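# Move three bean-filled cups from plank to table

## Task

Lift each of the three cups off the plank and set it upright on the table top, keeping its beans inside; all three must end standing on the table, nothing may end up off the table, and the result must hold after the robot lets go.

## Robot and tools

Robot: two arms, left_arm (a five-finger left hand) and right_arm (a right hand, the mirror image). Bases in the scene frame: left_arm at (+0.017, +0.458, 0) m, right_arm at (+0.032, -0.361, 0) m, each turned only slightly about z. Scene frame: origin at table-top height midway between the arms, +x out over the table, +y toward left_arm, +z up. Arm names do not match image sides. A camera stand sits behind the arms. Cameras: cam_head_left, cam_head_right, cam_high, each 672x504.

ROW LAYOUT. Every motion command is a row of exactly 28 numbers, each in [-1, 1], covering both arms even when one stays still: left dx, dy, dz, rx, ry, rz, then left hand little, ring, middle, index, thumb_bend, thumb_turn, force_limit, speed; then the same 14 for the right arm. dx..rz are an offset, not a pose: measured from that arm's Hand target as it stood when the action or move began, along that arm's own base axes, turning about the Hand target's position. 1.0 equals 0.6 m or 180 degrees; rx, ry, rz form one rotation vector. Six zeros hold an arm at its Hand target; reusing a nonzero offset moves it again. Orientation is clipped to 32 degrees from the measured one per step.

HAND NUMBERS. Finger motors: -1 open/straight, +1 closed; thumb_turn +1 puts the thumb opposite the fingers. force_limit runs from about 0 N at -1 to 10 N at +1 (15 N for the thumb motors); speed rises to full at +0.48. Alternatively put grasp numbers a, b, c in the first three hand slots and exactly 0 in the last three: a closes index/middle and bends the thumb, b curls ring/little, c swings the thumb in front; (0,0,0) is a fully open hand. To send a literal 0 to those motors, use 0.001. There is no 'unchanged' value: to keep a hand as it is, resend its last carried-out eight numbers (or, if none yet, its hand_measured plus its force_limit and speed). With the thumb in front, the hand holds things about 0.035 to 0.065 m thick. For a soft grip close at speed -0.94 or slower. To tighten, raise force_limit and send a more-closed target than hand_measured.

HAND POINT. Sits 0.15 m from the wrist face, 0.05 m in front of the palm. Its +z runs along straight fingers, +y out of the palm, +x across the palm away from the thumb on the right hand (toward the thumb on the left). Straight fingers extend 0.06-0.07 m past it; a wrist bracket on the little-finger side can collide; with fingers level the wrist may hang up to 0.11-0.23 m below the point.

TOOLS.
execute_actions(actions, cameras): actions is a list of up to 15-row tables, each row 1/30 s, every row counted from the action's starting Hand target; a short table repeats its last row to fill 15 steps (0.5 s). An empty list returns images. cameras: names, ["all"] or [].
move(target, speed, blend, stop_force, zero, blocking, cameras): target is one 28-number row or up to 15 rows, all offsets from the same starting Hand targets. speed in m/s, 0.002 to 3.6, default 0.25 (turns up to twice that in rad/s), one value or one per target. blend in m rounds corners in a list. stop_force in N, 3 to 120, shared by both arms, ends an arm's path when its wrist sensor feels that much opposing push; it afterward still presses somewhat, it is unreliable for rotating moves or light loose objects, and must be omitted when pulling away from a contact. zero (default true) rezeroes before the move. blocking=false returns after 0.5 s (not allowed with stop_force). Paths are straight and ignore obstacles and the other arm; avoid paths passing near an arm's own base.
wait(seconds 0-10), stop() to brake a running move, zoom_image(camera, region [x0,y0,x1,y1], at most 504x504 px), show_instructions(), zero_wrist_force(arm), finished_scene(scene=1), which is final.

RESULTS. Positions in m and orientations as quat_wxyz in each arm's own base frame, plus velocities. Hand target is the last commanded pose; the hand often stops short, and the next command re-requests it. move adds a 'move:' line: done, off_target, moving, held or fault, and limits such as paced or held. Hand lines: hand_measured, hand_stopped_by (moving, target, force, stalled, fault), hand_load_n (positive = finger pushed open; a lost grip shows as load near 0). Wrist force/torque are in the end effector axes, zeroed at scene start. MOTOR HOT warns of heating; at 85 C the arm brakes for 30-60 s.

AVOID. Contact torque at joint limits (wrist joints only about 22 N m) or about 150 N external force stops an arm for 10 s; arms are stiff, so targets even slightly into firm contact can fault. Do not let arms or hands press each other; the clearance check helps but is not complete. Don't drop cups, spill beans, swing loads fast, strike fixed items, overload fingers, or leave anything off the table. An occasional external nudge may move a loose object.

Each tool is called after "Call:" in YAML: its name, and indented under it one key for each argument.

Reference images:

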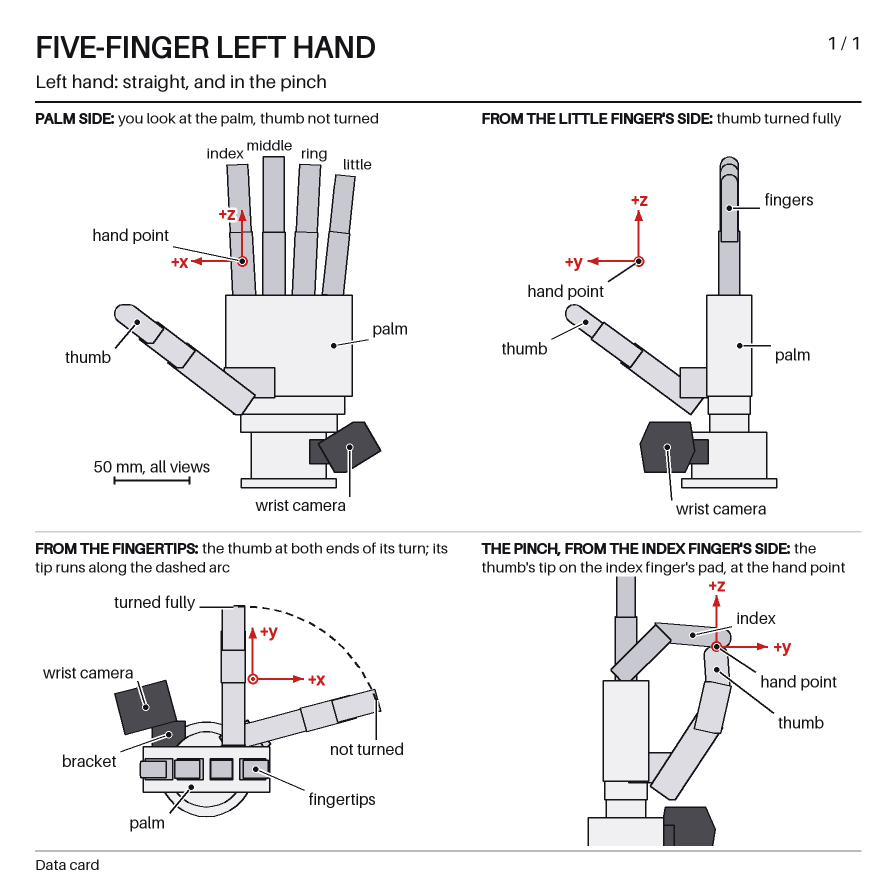

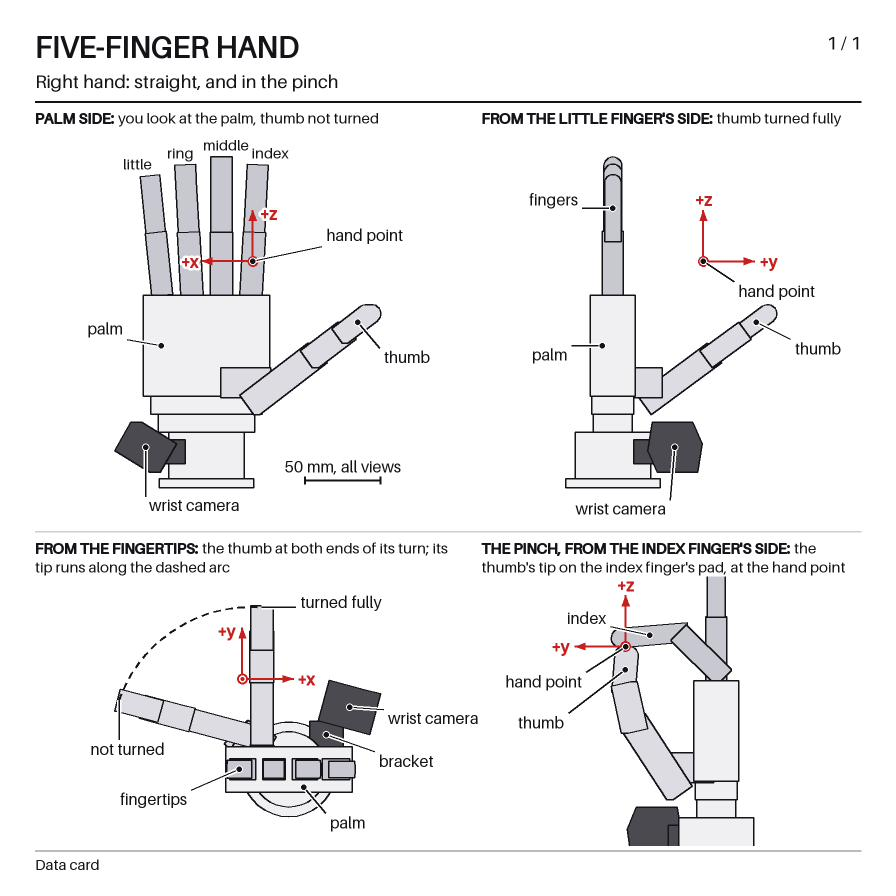

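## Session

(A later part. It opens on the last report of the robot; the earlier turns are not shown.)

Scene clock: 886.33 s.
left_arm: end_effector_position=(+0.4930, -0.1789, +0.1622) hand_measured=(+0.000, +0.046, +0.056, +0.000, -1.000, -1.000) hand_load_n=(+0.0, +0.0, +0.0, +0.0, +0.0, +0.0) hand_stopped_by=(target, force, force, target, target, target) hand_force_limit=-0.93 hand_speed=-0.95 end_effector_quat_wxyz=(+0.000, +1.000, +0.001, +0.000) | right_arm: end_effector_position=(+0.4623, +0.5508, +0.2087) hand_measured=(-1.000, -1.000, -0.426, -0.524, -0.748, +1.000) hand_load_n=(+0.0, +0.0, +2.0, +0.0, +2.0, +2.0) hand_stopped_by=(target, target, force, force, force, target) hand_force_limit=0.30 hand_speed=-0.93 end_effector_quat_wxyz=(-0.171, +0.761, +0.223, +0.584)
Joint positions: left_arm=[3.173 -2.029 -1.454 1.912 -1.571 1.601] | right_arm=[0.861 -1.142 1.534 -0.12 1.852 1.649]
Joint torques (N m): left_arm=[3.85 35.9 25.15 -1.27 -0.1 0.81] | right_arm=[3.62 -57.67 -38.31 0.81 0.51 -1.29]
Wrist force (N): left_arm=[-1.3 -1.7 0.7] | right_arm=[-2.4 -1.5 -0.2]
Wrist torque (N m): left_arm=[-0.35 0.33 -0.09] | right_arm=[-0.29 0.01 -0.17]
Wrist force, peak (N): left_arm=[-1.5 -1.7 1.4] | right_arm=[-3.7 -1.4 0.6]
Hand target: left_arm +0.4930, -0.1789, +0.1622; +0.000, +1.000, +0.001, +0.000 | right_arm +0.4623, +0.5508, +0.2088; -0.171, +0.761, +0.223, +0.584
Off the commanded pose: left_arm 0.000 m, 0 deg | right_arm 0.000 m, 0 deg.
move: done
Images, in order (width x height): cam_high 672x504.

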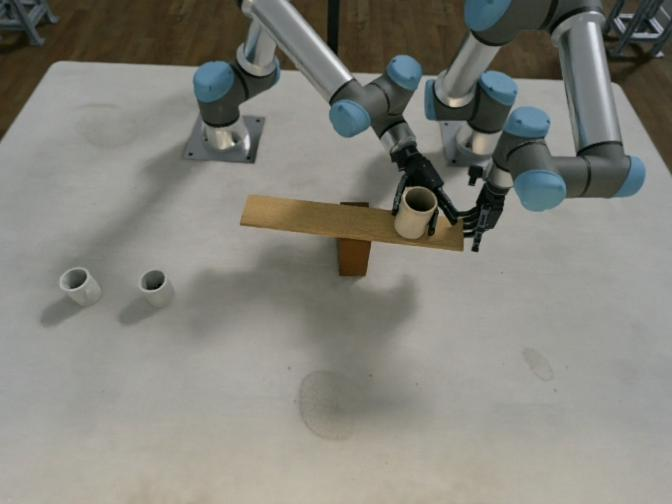

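Call:
move:
  target: [0,0,0,0,0,0,0,0.22,0.22,0,-1,-1,-0.93,-0.95,0,0,-0.0105,0,0,0,-1,-1,0.32,0.32,-0.10,1,0.3,-0.93]
  speed: 0.008
  cameras: ["cam_high"]

Call:
zoom_image:
  camera: "cam_high"
  region: [380, 140, 480, 240]

Scene clock: 897.90 s.
left_arm: end_effector_position=(+0.4930, -0.1789, +0.1622) hand_measured=(+0.000, +0.046, +0.056, +0.000, -1.000, -1.000) hand_load_n=(+0.0, +0.0, +5.5, +0.0, +0.0, +0.0) hand_stopped_by=(target, force, force, target, target, target) hand_force_limit=-0.93 hand_speed=-0.95 end_effector_quat_wxyz=(+0.000, +1.000, +0.001, +0.000) | right_arm: end_effector_position=(+0.4623, +0.5508, +0.2027) hand_measured=(-1.000, -1.000, -0.426, -0.524, -0.750, +1.000) hand_load_n=(+0.0, +0.0, +3.0, +1.0, +7.0, -0.5) hand_stopped_by=(target, target, force, force, force, target) hand_force_limit=0.30 hand_speed=-0.93 end_effector_quat_wxyz=(-0.171, +0.761, +0.223, +0.584)
Joint positions: left_arm=[3.173 -2.029 -1.454 1.912 -1.571 1.601] | right_arm=[0.861 -1.136 1.543 -0.134 1.852 1.649]
Joint torques (N m): left_arm=[3.79 36.18 24.85 -1.2 -0.11 0.78] | right_arm=[4.13 -24.18 -2.7 -1.92 0.37 1.52]
Wrist force (N): left_arm=[-0.5 -2.6 5.6] | right_arm=[5.8 0.7 -5.6]
Wrist torque (N m): left_arm=[-0.42 0.49 -0.07] | right_arm=[-0.16 0.13 0.01]
Wrist force, peak (N): left_arm=[-0.3 -2.7 6.3] | right_arm=[5.7 1.0 -6.0]
Hand target: left_arm +0.4930, -0.1789, +0.1622; +0.000, +1.000, +0.001, +0.000 | right_arm +0.4623, +0.5508, +0.2025; -0.171, +0.761, +0.223, +0.584
Off the commanded pose: left_arm 0.000 m, 0 deg | right_arm 0.000 m, 0 deg.
move: done
Images, in order (width x height): cam_high 672x504.

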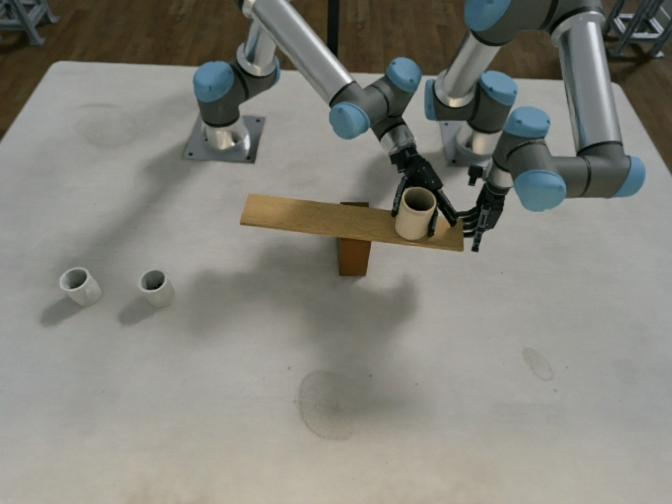

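Scaled by 5.040 from the camera's 672x504 image, which has a finer 960x720 frame.

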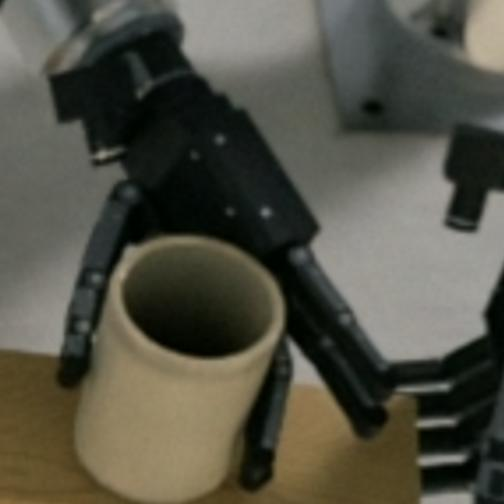

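Call:
move:
  target: [0,0,0,0,0,0,0,0.22,0.22,0,-1,-1,-0.93,-0.95,0,0,0.003,0,0,0,-1,-1,0.32,0.32,-0.10,1,0.3,-0.93]
  speed: 0.008

Call:
move:
  target: [0,0,0,0,0,0,0,0.22,0.22,0,-1,-1,-0.93,-0.95,0,0,0,0,0,0,-1,0.3,0.32,0.32,-0.10,1,-0.5,-0.9]
  cameras: ["cam_high"]

Call:
zoom_image:
  camera: "cam_high"
  region: [380, 140, 480, 240]

Scene clock: 900.77 s.
left_arm: end_effector_position=(+0.4930, -0.1789, +0.1622) hand_measured=(+0.000, +0.046, +0.056, +0.000, -1.000, -1.000) hand_load_n=(+0.0, +0.0, +0.0, +0.0, +0.0, +0.0) hand_stopped_by=(target, force, force, target, target, target) hand_force_limit=-0.93 hand_speed=-0.95 end_effector_quat_wxyz=(+0.000, +1.000, +0.001, +0.000) | right_arm: end_effector_position=(+0.4622, +0.5508, +0.2042) hand_measured=(-1.000, -1.000, -0.426, -0.524, -0.750, +1.000) hand_load_n=(+0.0, +0.0, +4.0, +2.0, +6.0, +2.0) hand_stopped_by=(target, target, force, force, force, target) hand_force_limit=0.30 hand_speed=-0.93 end_effector_quat_wxyz=(-0.171, +0.761, +0.223, +0.584)
Joint positions: left_arm=[3.173 -2.029 -1.454 1.912 -1.571 1.601] | right_arm=[0.861 -1.138 1.54 -0.13 1.852 1.649]
Joint torques (N m): left_arm=[3.05 36.63 25.08 -1.08 -0.08 0.93] | right_arm=[4.15 -57.56 -36.9 0.23 0.53 1.11]
Wrist force (N): left_arm=[-1.4 -1.7 0.5] | right_arm=[-2.3 -1.4 0.1]
Wrist torque (N m): left_arm=[-0.33 0.34 -0.10] | right_arm=[-0.28 0.02 -0.17]
Wrist force, peak (N): left_arm=[-0.4 -2.6 6.5] | right_arm=[5.9 0.7 -6.1]
Hand target: left_arm +0.4930, -0.1789, +0.1622; +0.000, +1.000, +0.001, +0.000 | right_arm +0.4623, +0.5508, +0.2043; -0.171, +0.761, +0.223, +0.584
Off the commanded pose: left_arm 0.000 m, 0 deg | right_arm 0.000 m, 0 deg.
move: done

Scene clock: 903.50 s.
left_arm: end_effector_position=(+0.4930, -0.1789, +0.1622) hand_measured=(+0.000, +0.046, +0.056, +0.000, -1.000, -1.000) hand_load_n=(+0.0, +0.0, +0.0, +0.0, +0.0, +0.0) hand_stopped_by=(target, force, force, target, target, target) hand_force_limit=-0.93 hand_speed=-0.95 end_effector_quat_wxyz=(+0.000, +1.000, +0.001, +0.000) | right_arm: end_effector_position=(+0.4623, +0.5508, +0.2043) hand_measured=(-1.000, -0.312, -0.426, -0.524, -0.750, +1.000) hand_load_n=(+0.0, +3.5, +2.5, +1.0, +7.0, +3.0) hand_stopped_by=(target, force, force, force, force, target) hand_force_limit=-0.50 hand_speed=-0.90 end_effector_quat_wxyz=(-0.171, +0.761, +0.223, +0.584)
Joint positions: left_arm=[3.173 -2.029 -1.454 1.912 -1.571 1.601] | right_arm=[0.861 -1.138 1.54 -0.13 1.852 1.649]
Joint torques (N m): left_arm=[3.43 35.46 26.1 -1.14 -0.07 0.87] | right_arm=[4.36 -57.39 -38.97 0.27 0.64 0.67]
Wrist force (N): left_arm=[-1.3 -1.8 0.6] | right_arm=[-2.5 -1.2 -0.1]
Wrist torque (N m): left_arm=[-0.35 0.33 -0.10] | right_arm=[-0.27 0.01 -0.16]
Wrist force, peak (N): left_arm=[-1.4 -1.9 0.8] | right_arm=[-3.3 -1.1 0.1]
Hand target: left_arm +0.4930, -0.1789, +0.1622; +0.000, +1.000, +0.001, +0.000 | right_arm +0.4623, +0.5508, +0.2043; -0.171, +0.761, +0.223, +0.584
Off the commanded pose: left_arm 0.000 m, 0 deg | right_arm 0.000 m, 0 deg.
move: done
Images, in order (width x height): cam_high 672x504.

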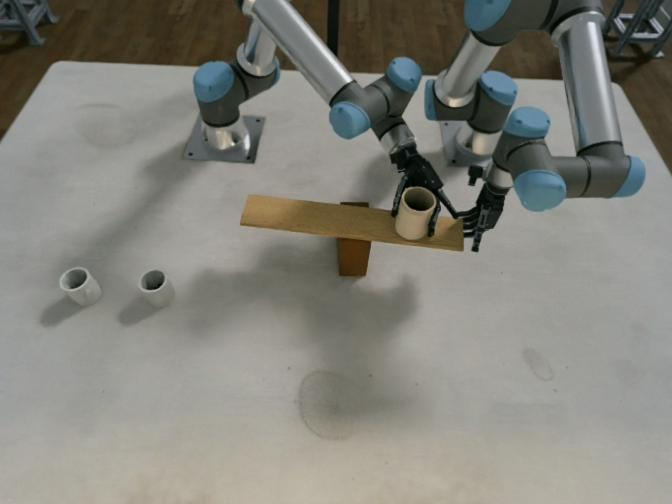

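Scaled by 5.040 from the camera's 672x504 image, which has a finer 960x720 frame.

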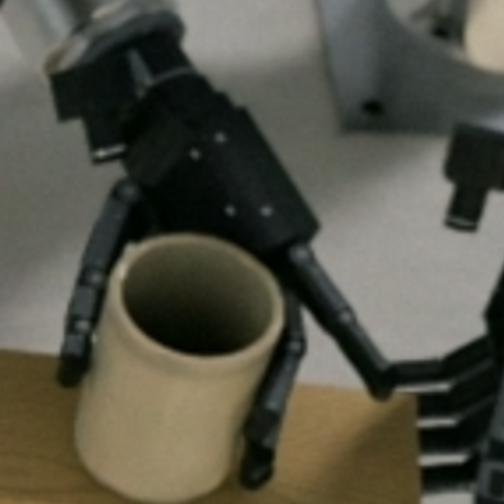

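Call:
move:
  target: [0,0,0,0,0,0,0,0.22,0.22,0,-1,-1,-0.93,-0.95,0,0,0,0,0,0,-1,0.3,0.34,0.34,-0.10,1,-0.3,-0.92]

Call:
move:
  target: [0,0,0,0,0,0,0,0.22,0.22,0,-1,-1,-0.93,-0.95,0,0,0,0,0,0,-1,0.32,0.34,0.34,-0.08,1,0.3,-0.94]
  cameras: ["cam_high"]

Call:
zoom_image:
  camera: "cam_high"
  region: [380, 140, 480, 240]

Scene clock: 905.67 s.
left_arm: end_effector_position=(+0.4930, -0.1789, +0.1622) hand_measured=(+0.000, +0.046, +0.056, +0.000, -1.000, -1.000) hand_load_n=(+0.0, +0.0, +0.5, +0.0, +0.0, +0.0) hand_stopped_by=(target, force, force, target, target, target) hand_force_limit=-0.93 hand_speed=-0.95 end_effector_quat_wxyz=(+0.000, +1.000, +0.001, +0.000) | right_arm: end_effector_position=(+0.4623, +0.5508, +0.2043) hand_measured=(-1.000, -0.312, -0.420, -0.510, -0.750, +1.000) hand_load_n=(+0.0, +2.0, +3.0, +4.0, +8.5, +2.0) hand_stopped_by=(target, force, force, force, force, target) hand_force_limit=-0.30 hand_speed=-0.92 end_effector_quat_wxyz=(-0.171, +0.761, +0.223, +0.584)
Joint positions: left_arm=[3.173 -2.029 -1.454 1.912 -1.571 1.601] | right_arm=[0.861 -1.138 1.54 -0.13 1.852 1.649]
Joint torques (N m): left_arm=[3.28 35.88 25.63 -1.09 -0.18 0.88] | right_arm=[4.24 -57.19 -37.81 0.09 0.59 0.21]
Wrist force (N): left_arm=[-1.3 -1.7 0.6] | right_arm=[-2.6 -1.3 -0.1]
Wrist torque (N m): left_arm=[-0.34 0.33 -0.09] | right_arm=[-0.25 0.05 -0.17]
Wrist force, peak (N): left_arm=[-1.4 -1.9 0.6] | right_arm=[-3.4 -1.4 -0.1]
Hand target: left_arm +0.4930, -0.1789, +0.1622; +0.000, +1.000, +0.001, +0.000 | right_arm +0.4623, +0.5508, +0.2043; -0.171, +0.761, +0.223, +0.584
Off the commanded pose: left_arm 0.000 m, 0 deg | right_arm 0.000 m, 0 deg.
move: done

Scene clock: 906.17 s.
left_arm: end_effector_position=(+0.4930, -0.1789, +0.1622) hand_measured=(+0.000, +0.046, +0.056, +0.000, -1.000, -1.000) hand_load_n=(+0.0, +0.0, +0.0, +0.0, +0.0, +0.0) hand_stopped_by=(target, force, force, target, target, target) hand_force_limit=-0.93 hand_speed=-0.95 end_effector_quat_wxyz=(+0.000, +1.000, +0.001, +0.000) | right_arm: end_effector_position=(+0.4623, +0.5508, +0.2043) hand_measured=(-1.000, -0.292, -0.420, -0.510, -0.752, +1.000) hand_load_n=(+0.0, +7.5, +1.0, +2.5, +10.0, +4.5) hand_stopped_by=(target, force, force, force, force, target) hand_force_limit=0.30 hand_speed=-0.94 end_effector_quat_wxyz=(-0.171, +0.761, +0.223, +0.584)
Joint positions: left_arm=[3.173 -2.029 -1.454 1.912 -1.571 1.601] | right_arm=[0.861 -1.138 1.54 -0.13 1.852 1.649]
Joint torques (N m): left_arm=[4.01 35.68 25.31 -1.18 -0.25 0.93] | right_arm=[4.5 -56.69 -38.04 0.02 0.61 0.3]
Wrist force (N): left_arm=[-1.2 -1.7 0.6] | right_arm=[-3.0 -1.1 0.0]
Wrist torque (N m): left_arm=[-0.33 0.32 -0.09] | right_arm=[-0.20 -0.01 -0.13]
Wrist force, peak (N): left_arm=[-1.3 -1.9 0.9] | right_arm=[-3.3 -1.4 0.1]
Hand target: left_arm +0.4930, -0.1789, +0.1622; +0.000, +1.000, +0.001, +0.000 | right_arm +0.4623, +0.5508, +0.2043; -0.171, +0.761, +0.223, +0.584
Off the commanded pose: left_arm 0.000 m, 0 deg | right_arm 0.000 m, 0 deg.
move: done
Images, in order (width x height): cam_high 672x504.

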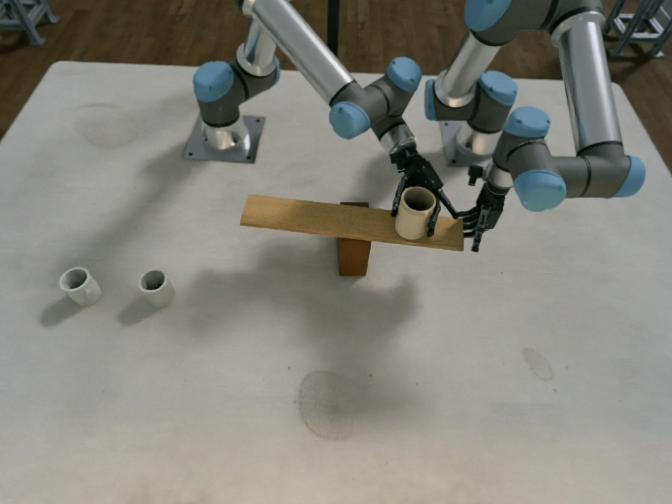

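Scaled by 5.040 from the camera's 672x504 image, which has a finer 960x720 frame.

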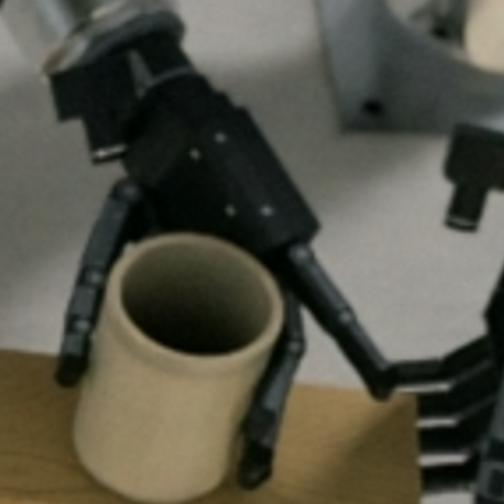

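Call:
move:
  target: [0,0,0,0,0,0, 0,0.22,0.22,0,-1,-1,-0.93,-0.95, 0,0,0.012,0,0,0, -1,0.32,0.34,0.34,-0.08,1,0.3,-0.94]
  speed: 0.008
  cameras: ["cam_high","cam_head_left","cam_head_right"]

Call:
zoom_image:
  camera: "cam_high"
  region: [380, 140, 480, 240]

Scene clock: 914.43 s.
left_arm: end_effector_position=(+0.4930, -0.1789, +0.1622) hand_measured=(+0.000, +0.046, +0.056, +0.000, -1.000, -1.000) hand_load_n=(+0.0, +0.0, +0.0, +0.0, +0.0, +0.0) hand_stopped_by=(target, force, force, target, target, target) hand_force_limit=-0.93 hand_speed=-0.95 end_effector_quat_wxyz=(+0.000, +1.000, +0.001, +0.000) | right_arm: end_effector_position=(+0.4623, +0.5508, +0.2114) hand_measured=(-1.000, -0.292, -0.420, -0.510, -0.752, +1.000) hand_load_n=(+0.0, +7.5, +1.0, +2.5, +10.0, +5.0) hand_stopped_by=(target, force, force, force, force, target) hand_force_limit=0.30 hand_speed=-0.94 end_effector_quat_wxyz=(-0.171, +0.761, +0.223, +0.584)
Joint positions: left_arm=[3.173 -2.029 -1.454 1.912 -1.571 1.601] | right_arm=[0.861 -1.144 1.53 -0.114 1.852 1.649]
Joint torques (N m): left_arm=[3.76 35.83 24.18 -1.1 -0.2 0.9] | right_arm=[3.85 -58.68 -40.17 0.62 0.15 -1.07]
Wrist force (N): left_arm=[-1.3 -1.6 0.4] | right_arm=[-3.8 -1.5 0.4]
Wrist torque (N m): left_arm=[-0.32 0.32 -0.10] | right_arm=[-0.31 -0.01 -0.20]
Wrist force, peak (N): left_arm=[-1.5 -1.9 0.7] | right_arm=[-4.1 -1.4 0.4]
Hand target: left_arm +0.4930, -0.1789, +0.1622; +0.000, +1.000, +0.001, +0.000 | right_arm +0.4623, +0.5508, +0.2115; -0.171, +0.761, +0.223, +0.584
Off the commanded pose: left_arm 0.000 m, 0 deg | right_arm 0.000 m, 0 deg.
move: done

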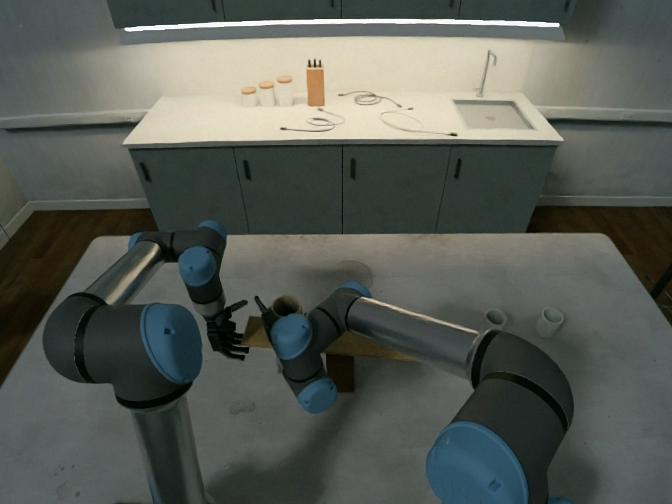

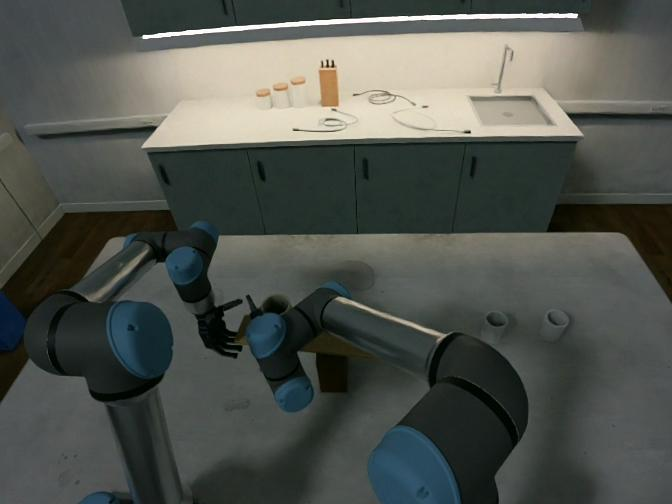

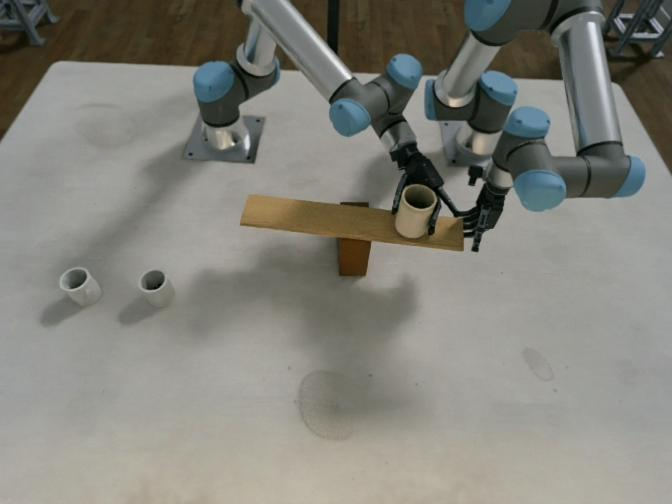

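Scaled by 5.040 from the camera's 672x504 image, which has a finer 960x720 frame.

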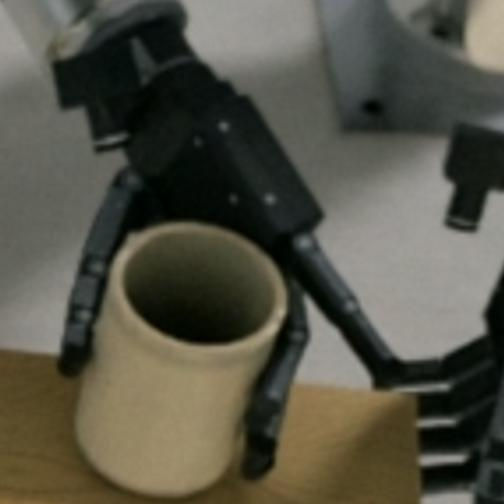

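Call:
move:
  target: [0,0,0,0,0,0, 0,0.22,0.22,0,-1,-1,-0.93,-0.95, 0,0,0.02,0,0,0, -1,0.32,0.34,0.34,-0.08,1,0.3,-0.94]
  speed: 0.012
  cameras: ["cam_high"]

Call:
zoom_image:
  camera: "cam_high"
  region: [380, 140, 480, 240]

Scene clock: 917.73 s.
left_arm: end_effector_position=(+0.4930, -0.1789, +0.1622) hand_measured=(+0.000, +0.046, +0.056, +0.000, -1.000, -1.000) hand_load_n=(+0.0, +0.0, +0.0, +0.0, +0.0, +0.0) hand_stopped_by=(target, force, force, target, target, target) hand_force_limit=-0.93 hand_speed=-0.95 end_effector_quat_wxyz=(+0.000, +1.000, +0.001, +0.000) | right_arm: end_effector_position=(+0.4623, +0.5508, +0.2234) hand_measured=(-1.000, -0.292, -0.420, -0.510, -0.752, +1.000) hand_load_n=(+0.0, +7.5, +1.0, +2.5, +10.0, +4.5) hand_stopped_by=(target, force, force, force, force, target) hand_force_limit=0.30 hand_speed=-0.94 end_effector_quat_wxyz=(-0.171, +0.761, +0.223, +0.584)
Joint positions: left_arm=[3.173 -2.029 -1.454 1.912 -1.571 1.601] | right_arm=[0.861 -1.155 1.513 -0.086 1.852 1.649]
Joint torques (N m): left_arm=[2.57 35.25 25.07 -1.05 -0.34 0.89] | right_arm=[2.56 -58.51 -39.09 0.07 -0.68 -1.22]
Wrist force (N): left_arm=[-1.5 -1.7 0.7] | right_arm=[-3.6 -1.3 0.3]
Wrist torque (N m): left_arm=[-0.35 0.37 -0.11] | right_arm=[-0.29 -0.04 -0.18]
Wrist force, peak (N): left_arm=[-1.4 -1.9 0.7] | right_arm=[-4.1 -1.4 0.2]
Hand target: left_arm +0.4930, -0.1789, +0.1622; +0.000, +1.000, +0.001, +0.000 | right_arm +0.4623, +0.5508, +0.2235; -0.171, +0.761, +0.223, +0.584
Off the commanded pose: left_arm 0.000 m, 0 deg | right_arm 0.000 m, 0 deg.
move: done
Images, in order (width x height): cam_high 672x504.

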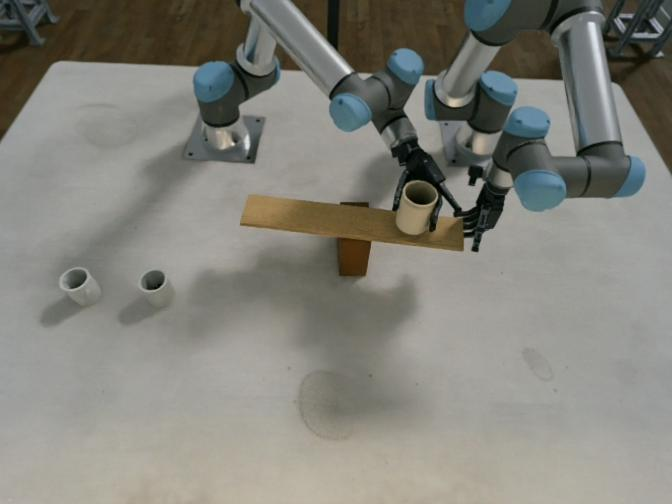

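Scaled by 5.040 from the camera's 672x504 image, which has a finer 960x720 frame.

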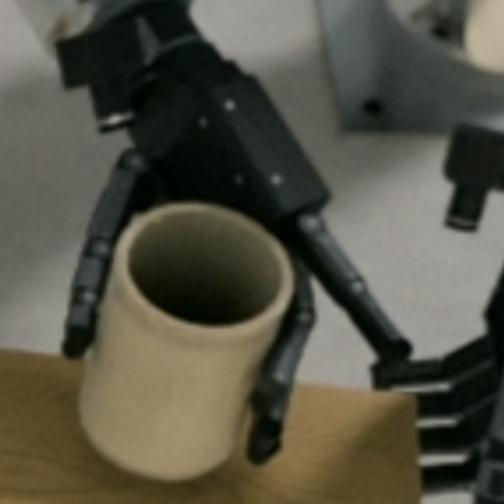

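Call:
move:
  target: [0,0,0,0,0,0, 0,0.22,0.22,0,-1,-1,-0.93,-0.95, 0,0,0.05,0,0,0, -1,0.32,0.34,0.34,-0.08,1,0.3,-0.94]
  speed: 0.03
  cameras: ["cam_high"]

Call:
zoom_image:
  camera: "cam_high"
  region: [380, 140, 480, 240]

Scene clock: 920.90 s.
left_arm: end_effector_position=(+0.4930, -0.1789, +0.1622) hand_measured=(+0.000, +0.046, +0.056, +0.000, -1.000, -1.000) hand_load_n=(+0.0, +0.0, +0.0, +0.0, +0.0, +0.0) hand_stopped_by=(target, force, force, target, target, target) hand_force_limit=-0.93 hand_speed=-0.95 end_effector_quat_wxyz=(+0.000, +1.000, +0.001, +0.000) | right_arm: end_effector_position=(+0.4623, +0.5508, +0.2534) hand_measured=(-1.000, -0.292, -0.420, -0.510, -0.752, +1.000) hand_load_n=(+0.0, +7.5, +1.0, +2.5, +10.0, +4.5) hand_stopped_by=(target, force, force, force, force, target) hand_force_limit=0.30 hand_speed=-0.94 end_effector_quat_wxyz=(-0.171, +0.761, +0.223, +0.584)
Joint positions: left_arm=[3.173 -2.029 -1.454 1.912 -1.571 1.601] | right_arm=[0.861 -1.177 1.464 -0.015 1.852 1.649]
Joint torques (N m): left_arm=[3.53 35.63 25.79 -1.02 -0.39 0.92] | right_arm=[0.75 -57.21 -40.52 0.45 -1.13 -0.34]
Wrist force (N): left_arm=[-1.2 -1.7 0.6] | right_arm=[-3.6 -1.2 0.3]
Wrist torque (N m): left_arm=[-0.33 0.32 -0.09] | right_arm=[-0.26 -0.03 -0.20]
Wrist force, peak (N): left_arm=[-1.5 -1.9 0.7] | right_arm=[-4.1 -1.3 0.4]
Hand target: left_arm +0.4930, -0.1789, +0.1622; +0.000, +1.000, +0.001, +0.000 | right_arm +0.4623, +0.5508, +0.2535; -0.171, +0.761, +0.223, +0.584
Off the commanded pose: left_arm 0.000 m, 0 deg | right_arm 0.000 m, 0 deg.
move: done
Images, in order (width x height): cam_high 672x504.

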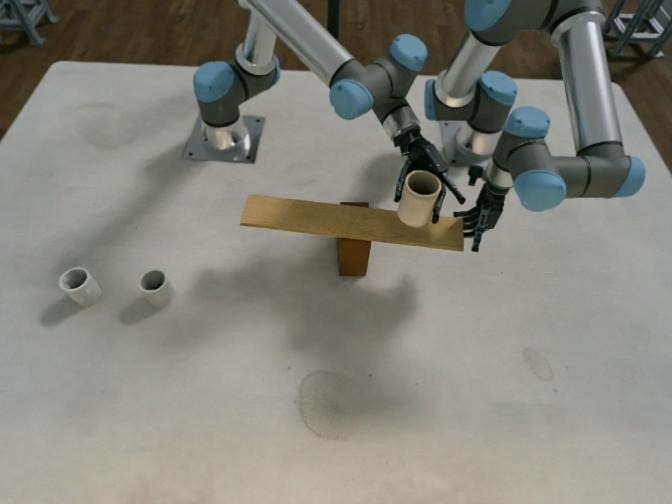

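Scaled by 5.040 from the camera's 672x504 image, which has a finer 960x720 frame.

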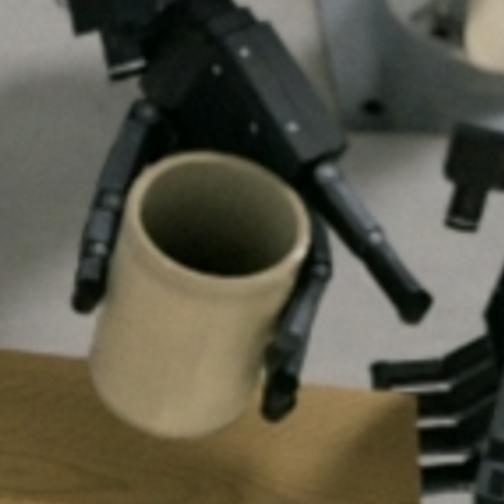

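Call:
move:
  target:
    - [0,0,0,0,0,0, 0,0.22,0.22,0,-1,-1,-0.93,-0.95, 0,0,0.1608,0,0,0, -1,0.32,0.34,0.34,-0.08,1,0.3,-0.94]
    - [0,0,0,0,0,0, 0,0.22,0.22,0,-1,-1,-0.93,-0.95, 0.2295,-0.3347,0.1608,0,0,0, -1,0.32,0.34,0.34,-0.08,1,0.3,-0.94]
  speed: 0.06
  blend: 0.03
  cameras: ["all"]

Call:
zoom_image:
  camera: "cam_high"
  region: [320, 140, 480, 260]

Scene clock: 933.77 s.
left_arm: end_effector_position=(+0.4930, -0.1789, +0.1622) hand_measured=(+0.000, +0.046, +0.056, +0.000, -1.000, -1.000) hand_load_n=(+0.0, +0.0, +0.0, +0.0, -0.5, -0.5) hand_stopped_by=(target, force, force, target, target, target) hand_force_limit=-0.93 hand_speed=-0.95 end_effector_quat_wxyz=(+0.000, +1.000, +0.001, +0.000) | right_arm: end_effector_position=(+0.5999, +0.3501, +0.3500) hand_measured=(-1.000, -0.292, -0.420, -0.510, -0.752, +1.000) hand_load_n=(+0.0, +7.5, +1.0, +3.0, +10.0, +5.0) hand_stopped_by=(target, force, force, force, force, target) hand_force_limit=0.30 hand_speed=-0.94 end_effector_quat_wxyz=(-0.171, +0.761, +0.223, +0.584)
Joint positions: left_arm=[3.173 -2.029 -1.454 1.912 -1.571 1.601] | right_arm=[0.345 -1.387 1.488 0.166 1.354 1.513]
Joint torques (N m): left_arm=[3.23 35.23 24.79 -0.9 -0.47 0.93] | right_arm=[-7.35 -47.83 -9.13 0.24 -2.06 -2.19]
Wrist force (N): left_arm=[-1.2 -1.7 0.5] | right_arm=[-3.8 -1.5 0.5]
Wrist torque (N m): left_arm=[-0.34 0.31 -0.09] | right_arm=[-0.32 -0.03 -0.08]
Wrist force, peak (N): left_arm=[-1.5 -1.8 0.8] | right_arm=[-4.3 -1.3 0.6]
Hand target: left_arm +0.4930, -0.1789, +0.1622; +0.000, +1.000, +0.001, +0.000 | right_arm +0.6000, +0.3500, +0.3500; -0.171, +0.761, +0.223, +0.584
Off the commanded pose: left_arm 0.000 m, 0 deg | right_arm 0.000 m, 0 deg.
move: done

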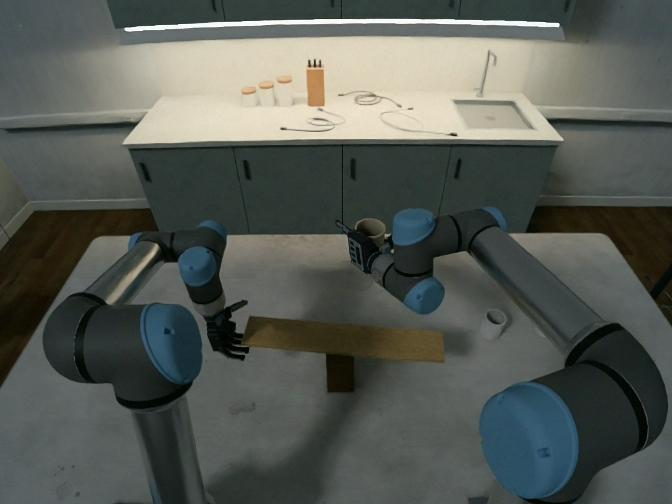

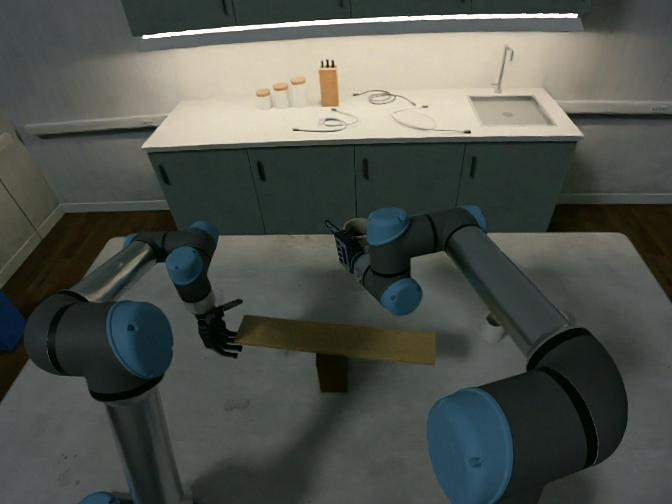

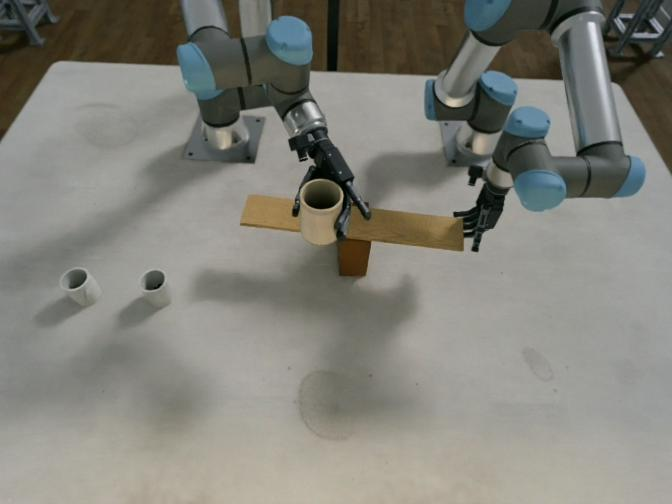

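Scaled by 3.150 from the camera's 672x504 image, which has a finer 960x720 frame.

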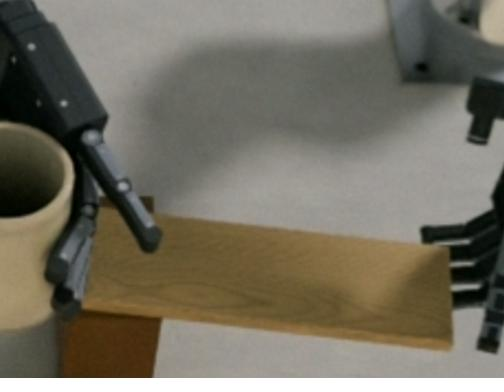

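Call:
move:
  target: [0,0,0,0,0,0, 0,0.22,0.22,0,-1,-1,-0.93,-0.95, 0.4317,-0.215,-0.0833,0,0,0, -1,0.32,0.34,0.34,-0.08,1,0.3,-0.94]
  speed: 0.08
  cameras: ["all"]

Call:
zoom_image:
  camera: "cam_high"
  region: [200, 220, 400, 420]

Scene clock: 957.13 s.
left_arm: end_effector_position=(+0.4930, -0.1789, +0.1622) hand_measured=(+0.000, +0.046, +0.056, +0.000, -1.000, -1.000) hand_load_n=(+0.5, +0.0, +0.0, +0.0, +0.0, +0.0) hand_stopped_by=(target, force, force, target, target, target) hand_force_limit=-0.93 hand_speed=-0.95 end_effector_quat_wxyz=(+0.000, +1.000, +0.001, +0.000) | right_arm: end_effector_position=(+0.8589, +0.2210, +0.3000) hand_measured=(-1.000, -0.292, -0.420, -0.510, -0.752, +1.000) hand_load_n=(+0.0, +7.5, +1.0, +2.5, +10.0, +5.0) hand_stopped_by=(target, force, force, force, force, target) hand_force_limit=0.30 hand_speed=-0.94 end_effector_quat_wxyz=(-0.171, +0.761, +0.223, +0.584)
Joint positions: left_arm=[3.173 -2.029 -1.454 1.912 -1.571 1.601] | right_arm=[0.019 -0.883 0.885 0.301 1.041 1.415]
Joint torques (N m): left_arm=[2.36 35.17 26.12 -0.79 -0.7 1.02] | right_arm=[-6.76 -41.04 -41.85 0.3 -2.9 -2.06]
Wrist force (N): left_arm=[-1.3 -1.9 0.6] | right_arm=[-4.0 -1.1 0.6]
Wrist torque (N m): left_arm=[-0.37 0.33 -0.09] | right_arm=[-0.24 -0.01 -0.07]
Wrist force, peak (N): left_arm=[-1.4 -2.0 0.6] | right_arm=[-4.5 -1.8 0.2]
Hand target: left_arm +0.4930, -0.1789, +0.1622; +0.000, +1.000, +0.001, +0.000 | right_arm +0.8590, +0.2210, +0.3000; -0.171, +0.761, +0.223, +0.584
Off the commanded pose: left_arm 0.000 m, 0 deg | right_arm 0.000 m, 0 deg.
move: done

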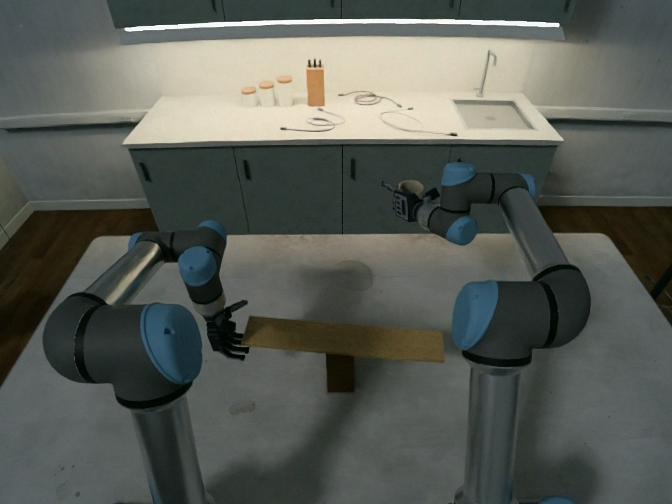

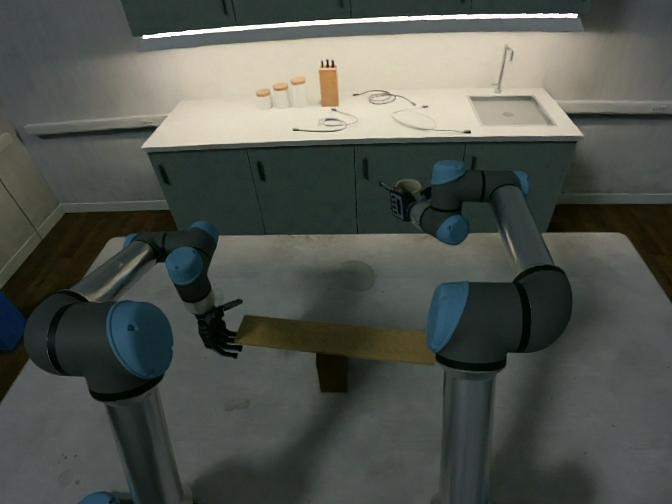

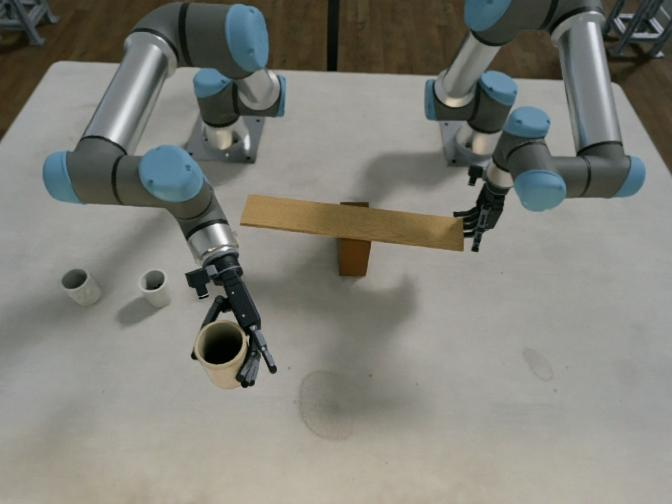

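Scaled by 2.520 from the camera's 672x504 image, which has a finer 960x720 frame.

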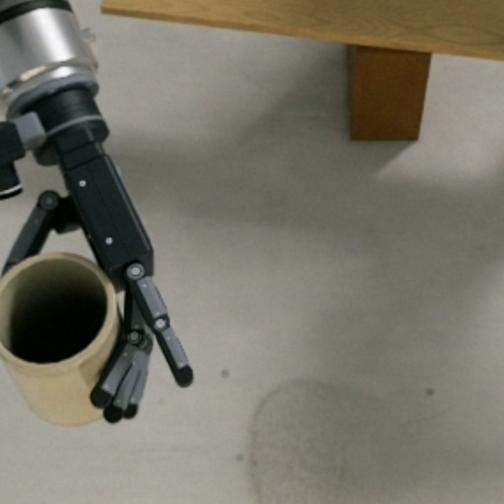

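Call:
move:
  target: [0,0,0,0,0,0, 0,0.22,0.22,0,-1,-1,-0.93,-0.95, 0,0,-0.30,0,0,0, -1,0.32,0.34,0.34,-0.08,1,0.3,-0.94]
  speed: 0.06
  cameras: ["all"]

Call:
zoom_image:
  camera: "cam_high"
  region: [140, 220, 340, 420]

Call:
zoom_image:
  camera: "cam_head_left"
  region: [340, 180, 520, 340]

Scene clock: 972.10 s.
left_arm: end_effector_position=(+0.4930, -0.1789, +0.1622) hand_measured=(+0.000, +0.046, +0.056, +0.000, -1.000, -1.000) hand_load_n=(+0.0, +0.0, +0.0, +0.0, +0.0, +0.0) hand_stopped_by=(target, force, force, target, target, target) hand_force_limit=-0.93 hand_speed=-0.95 end_effector_quat_wxyz=(+0.000, +1.000, +0.001, +0.000) | right_arm: end_effector_position=(+0.8590, +0.2210, +0.1202) hand_measured=(-1.000, -0.292, -0.420, -0.510, -0.752, +1.000) hand_load_n=(+0.0, +7.5, +1.0, +2.5, +10.0, +4.5) hand_stopped_by=(target, force, force, force, force, target) hand_force_limit=0.30 hand_speed=-0.94 end_effector_quat_wxyz=(-0.171, +0.761, +0.223, +0.584)
Joint positions: left_arm=[3.173 -2.029 -1.454 1.912 -1.571 1.601] | right_arm=[0.019 -0.784 1.184 -0.096 1.041 1.415]
Joint torques (N m): left_arm=[3.03 35.13 25.51 -0.82 -0.77 1.06] | right_arm=[-3.22 -44.13 -7.66 -3.36 -1.8 1.59]
Wrist force (N): left_arm=[-1.3 -1.6 0.6] | right_arm=[-3.7 -1.2 0.4]
Wrist torque (N m): left_arm=[-0.32 0.34 -0.10] | right_arm=[-0.24 -0.04 -0.07]
Wrist force, peak (N): left_arm=[-1.5 -1.9 0.6] | right_arm=[-4.4 -1.3 0.3]
Hand target: left_arm +0.4930, -0.1789, +0.1622; +0.000, +1.000, +0.001, +0.000 | right_arm +0.8590, +0.2210, +0.1200; -0.171, +0.761, +0.223, +0.584
Off the commanded pose: left_arm 0.000 m, 0 deg | right_arm 0.000 m, 0 deg.
move: done

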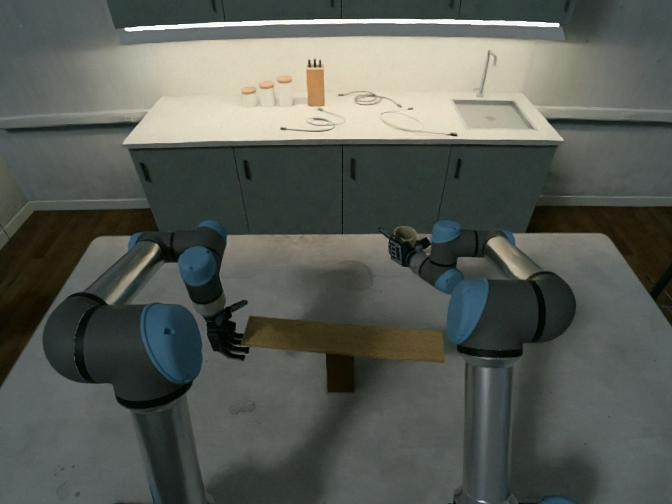

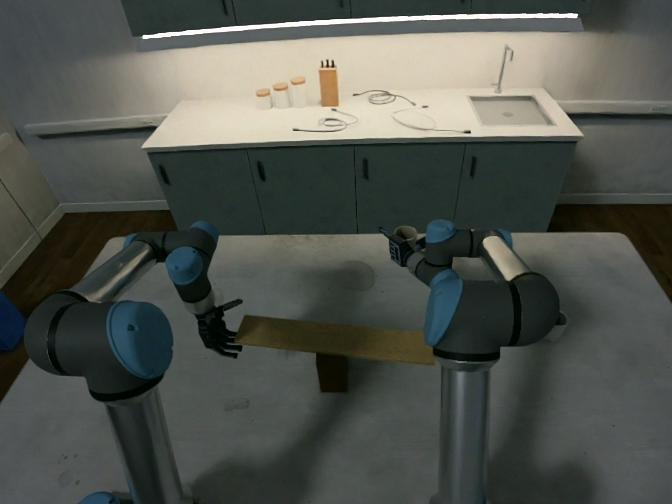

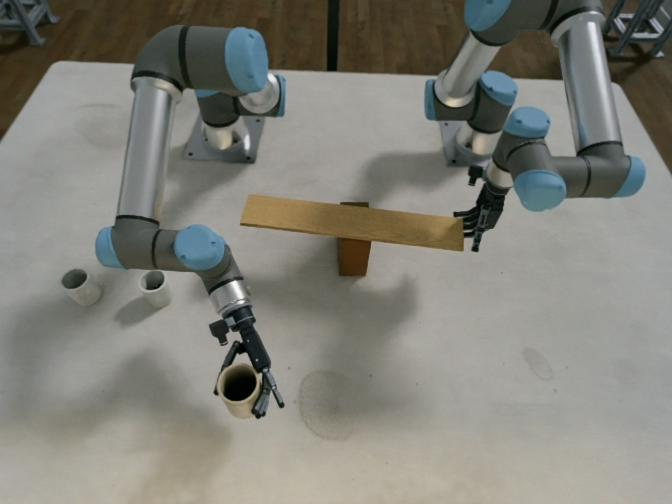

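Scaled by 2.520 from the camera's 672x504 image, which has a finer 960x720 frame.

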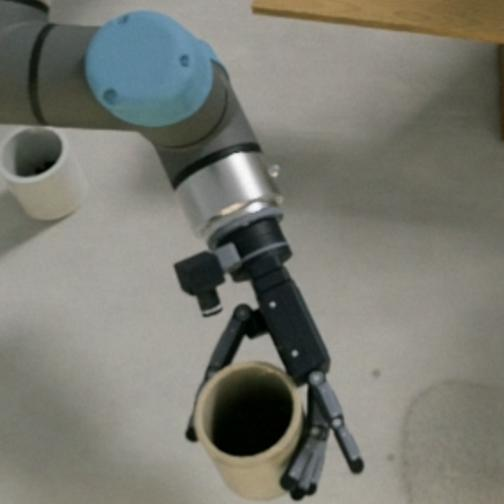

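Scaled by 2.800 from the camera's 672x504 image, which has a finer 960x720 frame.

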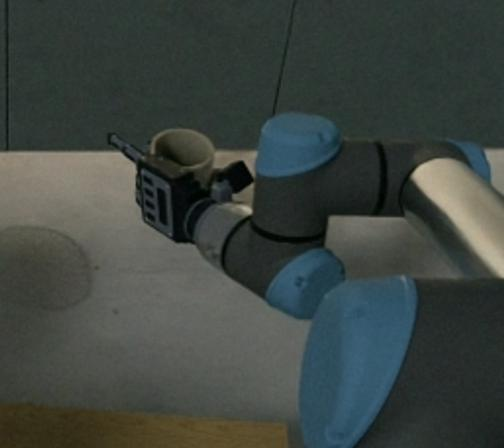

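Call:
move:
  target: [0,0,0,0,0,0, 0,0.22,0.22,0,-1,-1,-0.93,-0.95, 0,0,-0.0917,0,0,0, -1,0.32,0.34,0.34,-0.08,1,0.3,-0.94]
  speed: 0.03
  stop_force: 6
  cameras: ["cam_high"]

Call:
zoom_image:
  camera: "cam_high"
  region: [180, 320, 300, 440]

Scene clock: 976.83 s.
left_arm: end_effector_position=(+0.4930, -0.1789, +0.1622) hand_measured=(+0.000, +0.046, +0.056, +0.000, -1.000, -1.000) hand_load_n=(+0.0, +0.0, +0.0, +0.0, +0.0, +0.0) hand_stopped_by=(target, force, force, target, target, target) hand_force_limit=-0.93 hand_speed=-0.95 end_effector_quat_wxyz=(+0.000, +1.000, +0.001, +0.000) | right_arm: end_effector_position=(+0.8590, +0.2210, +0.0650) hand_measured=(-1.000, -0.292, -0.420, -0.510, -0.752, +1.000) hand_load_n=(+0.0, +7.5, +1.0, +2.5, +10.0, +5.0) hand_stopped_by=(target, force, force, force, force, target) hand_force_limit=0.30 hand_speed=-0.94 end_effector_quat_wxyz=(-0.171, +0.761, +0.223, +0.584)
Joint positions: left_arm=[3.173 -2.029 -1.454 1.912 -1.571 1.601] | right_arm=[0.019 -0.723 1.226 -0.199 1.041 1.415]
Joint torques (N m): left_arm=[2.41 34.76 25.76 -0.74 -0.91 1.03] | right_arm=[0.13 -44.64 -6.6 -3.26 -1.25 1.34]
Wrist force (N): left_arm=[-1.4 -1.8 0.6] | right_arm=[-3.8 -1.1 0.5]
Wrist torque (N m): left_arm=[-0.35 0.34 -0.09] | right_arm=[-0.23 -0.03 -0.06]
Wrist force, peak (N): left_arm=[-1.5 -1.9 0.7] | right_arm=[-4.2 -1.3 0.5]
Hand target: left_arm +0.4930, -0.1789, +0.1622; +0.000, +1.000, +0.001, +0.000 | right_arm +0.8590, +0.2210, +0.0650; -0.171, +0.761, +0.223, +0.584
Off the commanded pose: left_arm 0.000 m, 0 deg | right_arm 0.000 m, 0 deg.
move: done
Images, in order (width x height): cam_high 672x504.

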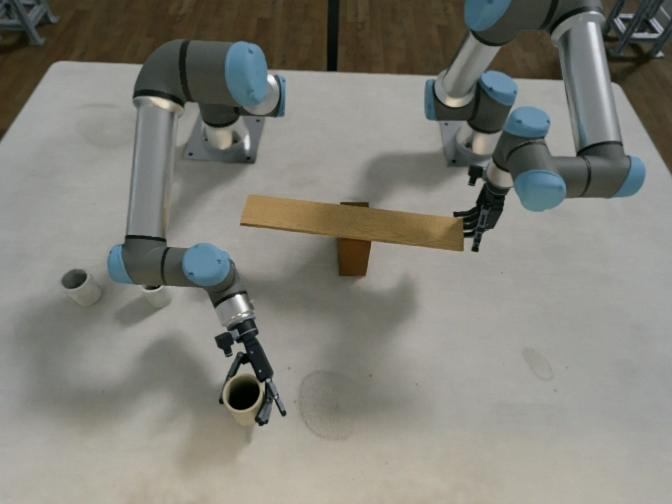

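Scaled by 4.200 from the camera's 672x504 image, which has a finer 960x720 frame.

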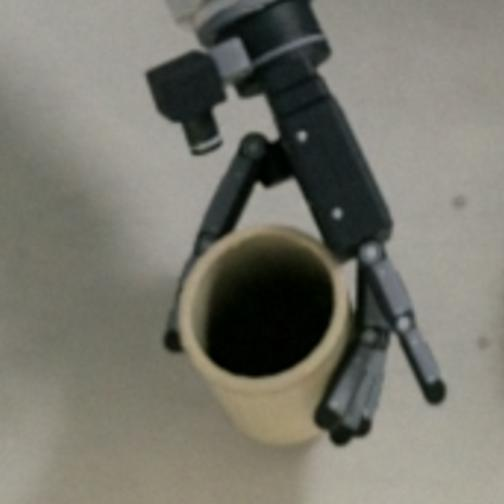

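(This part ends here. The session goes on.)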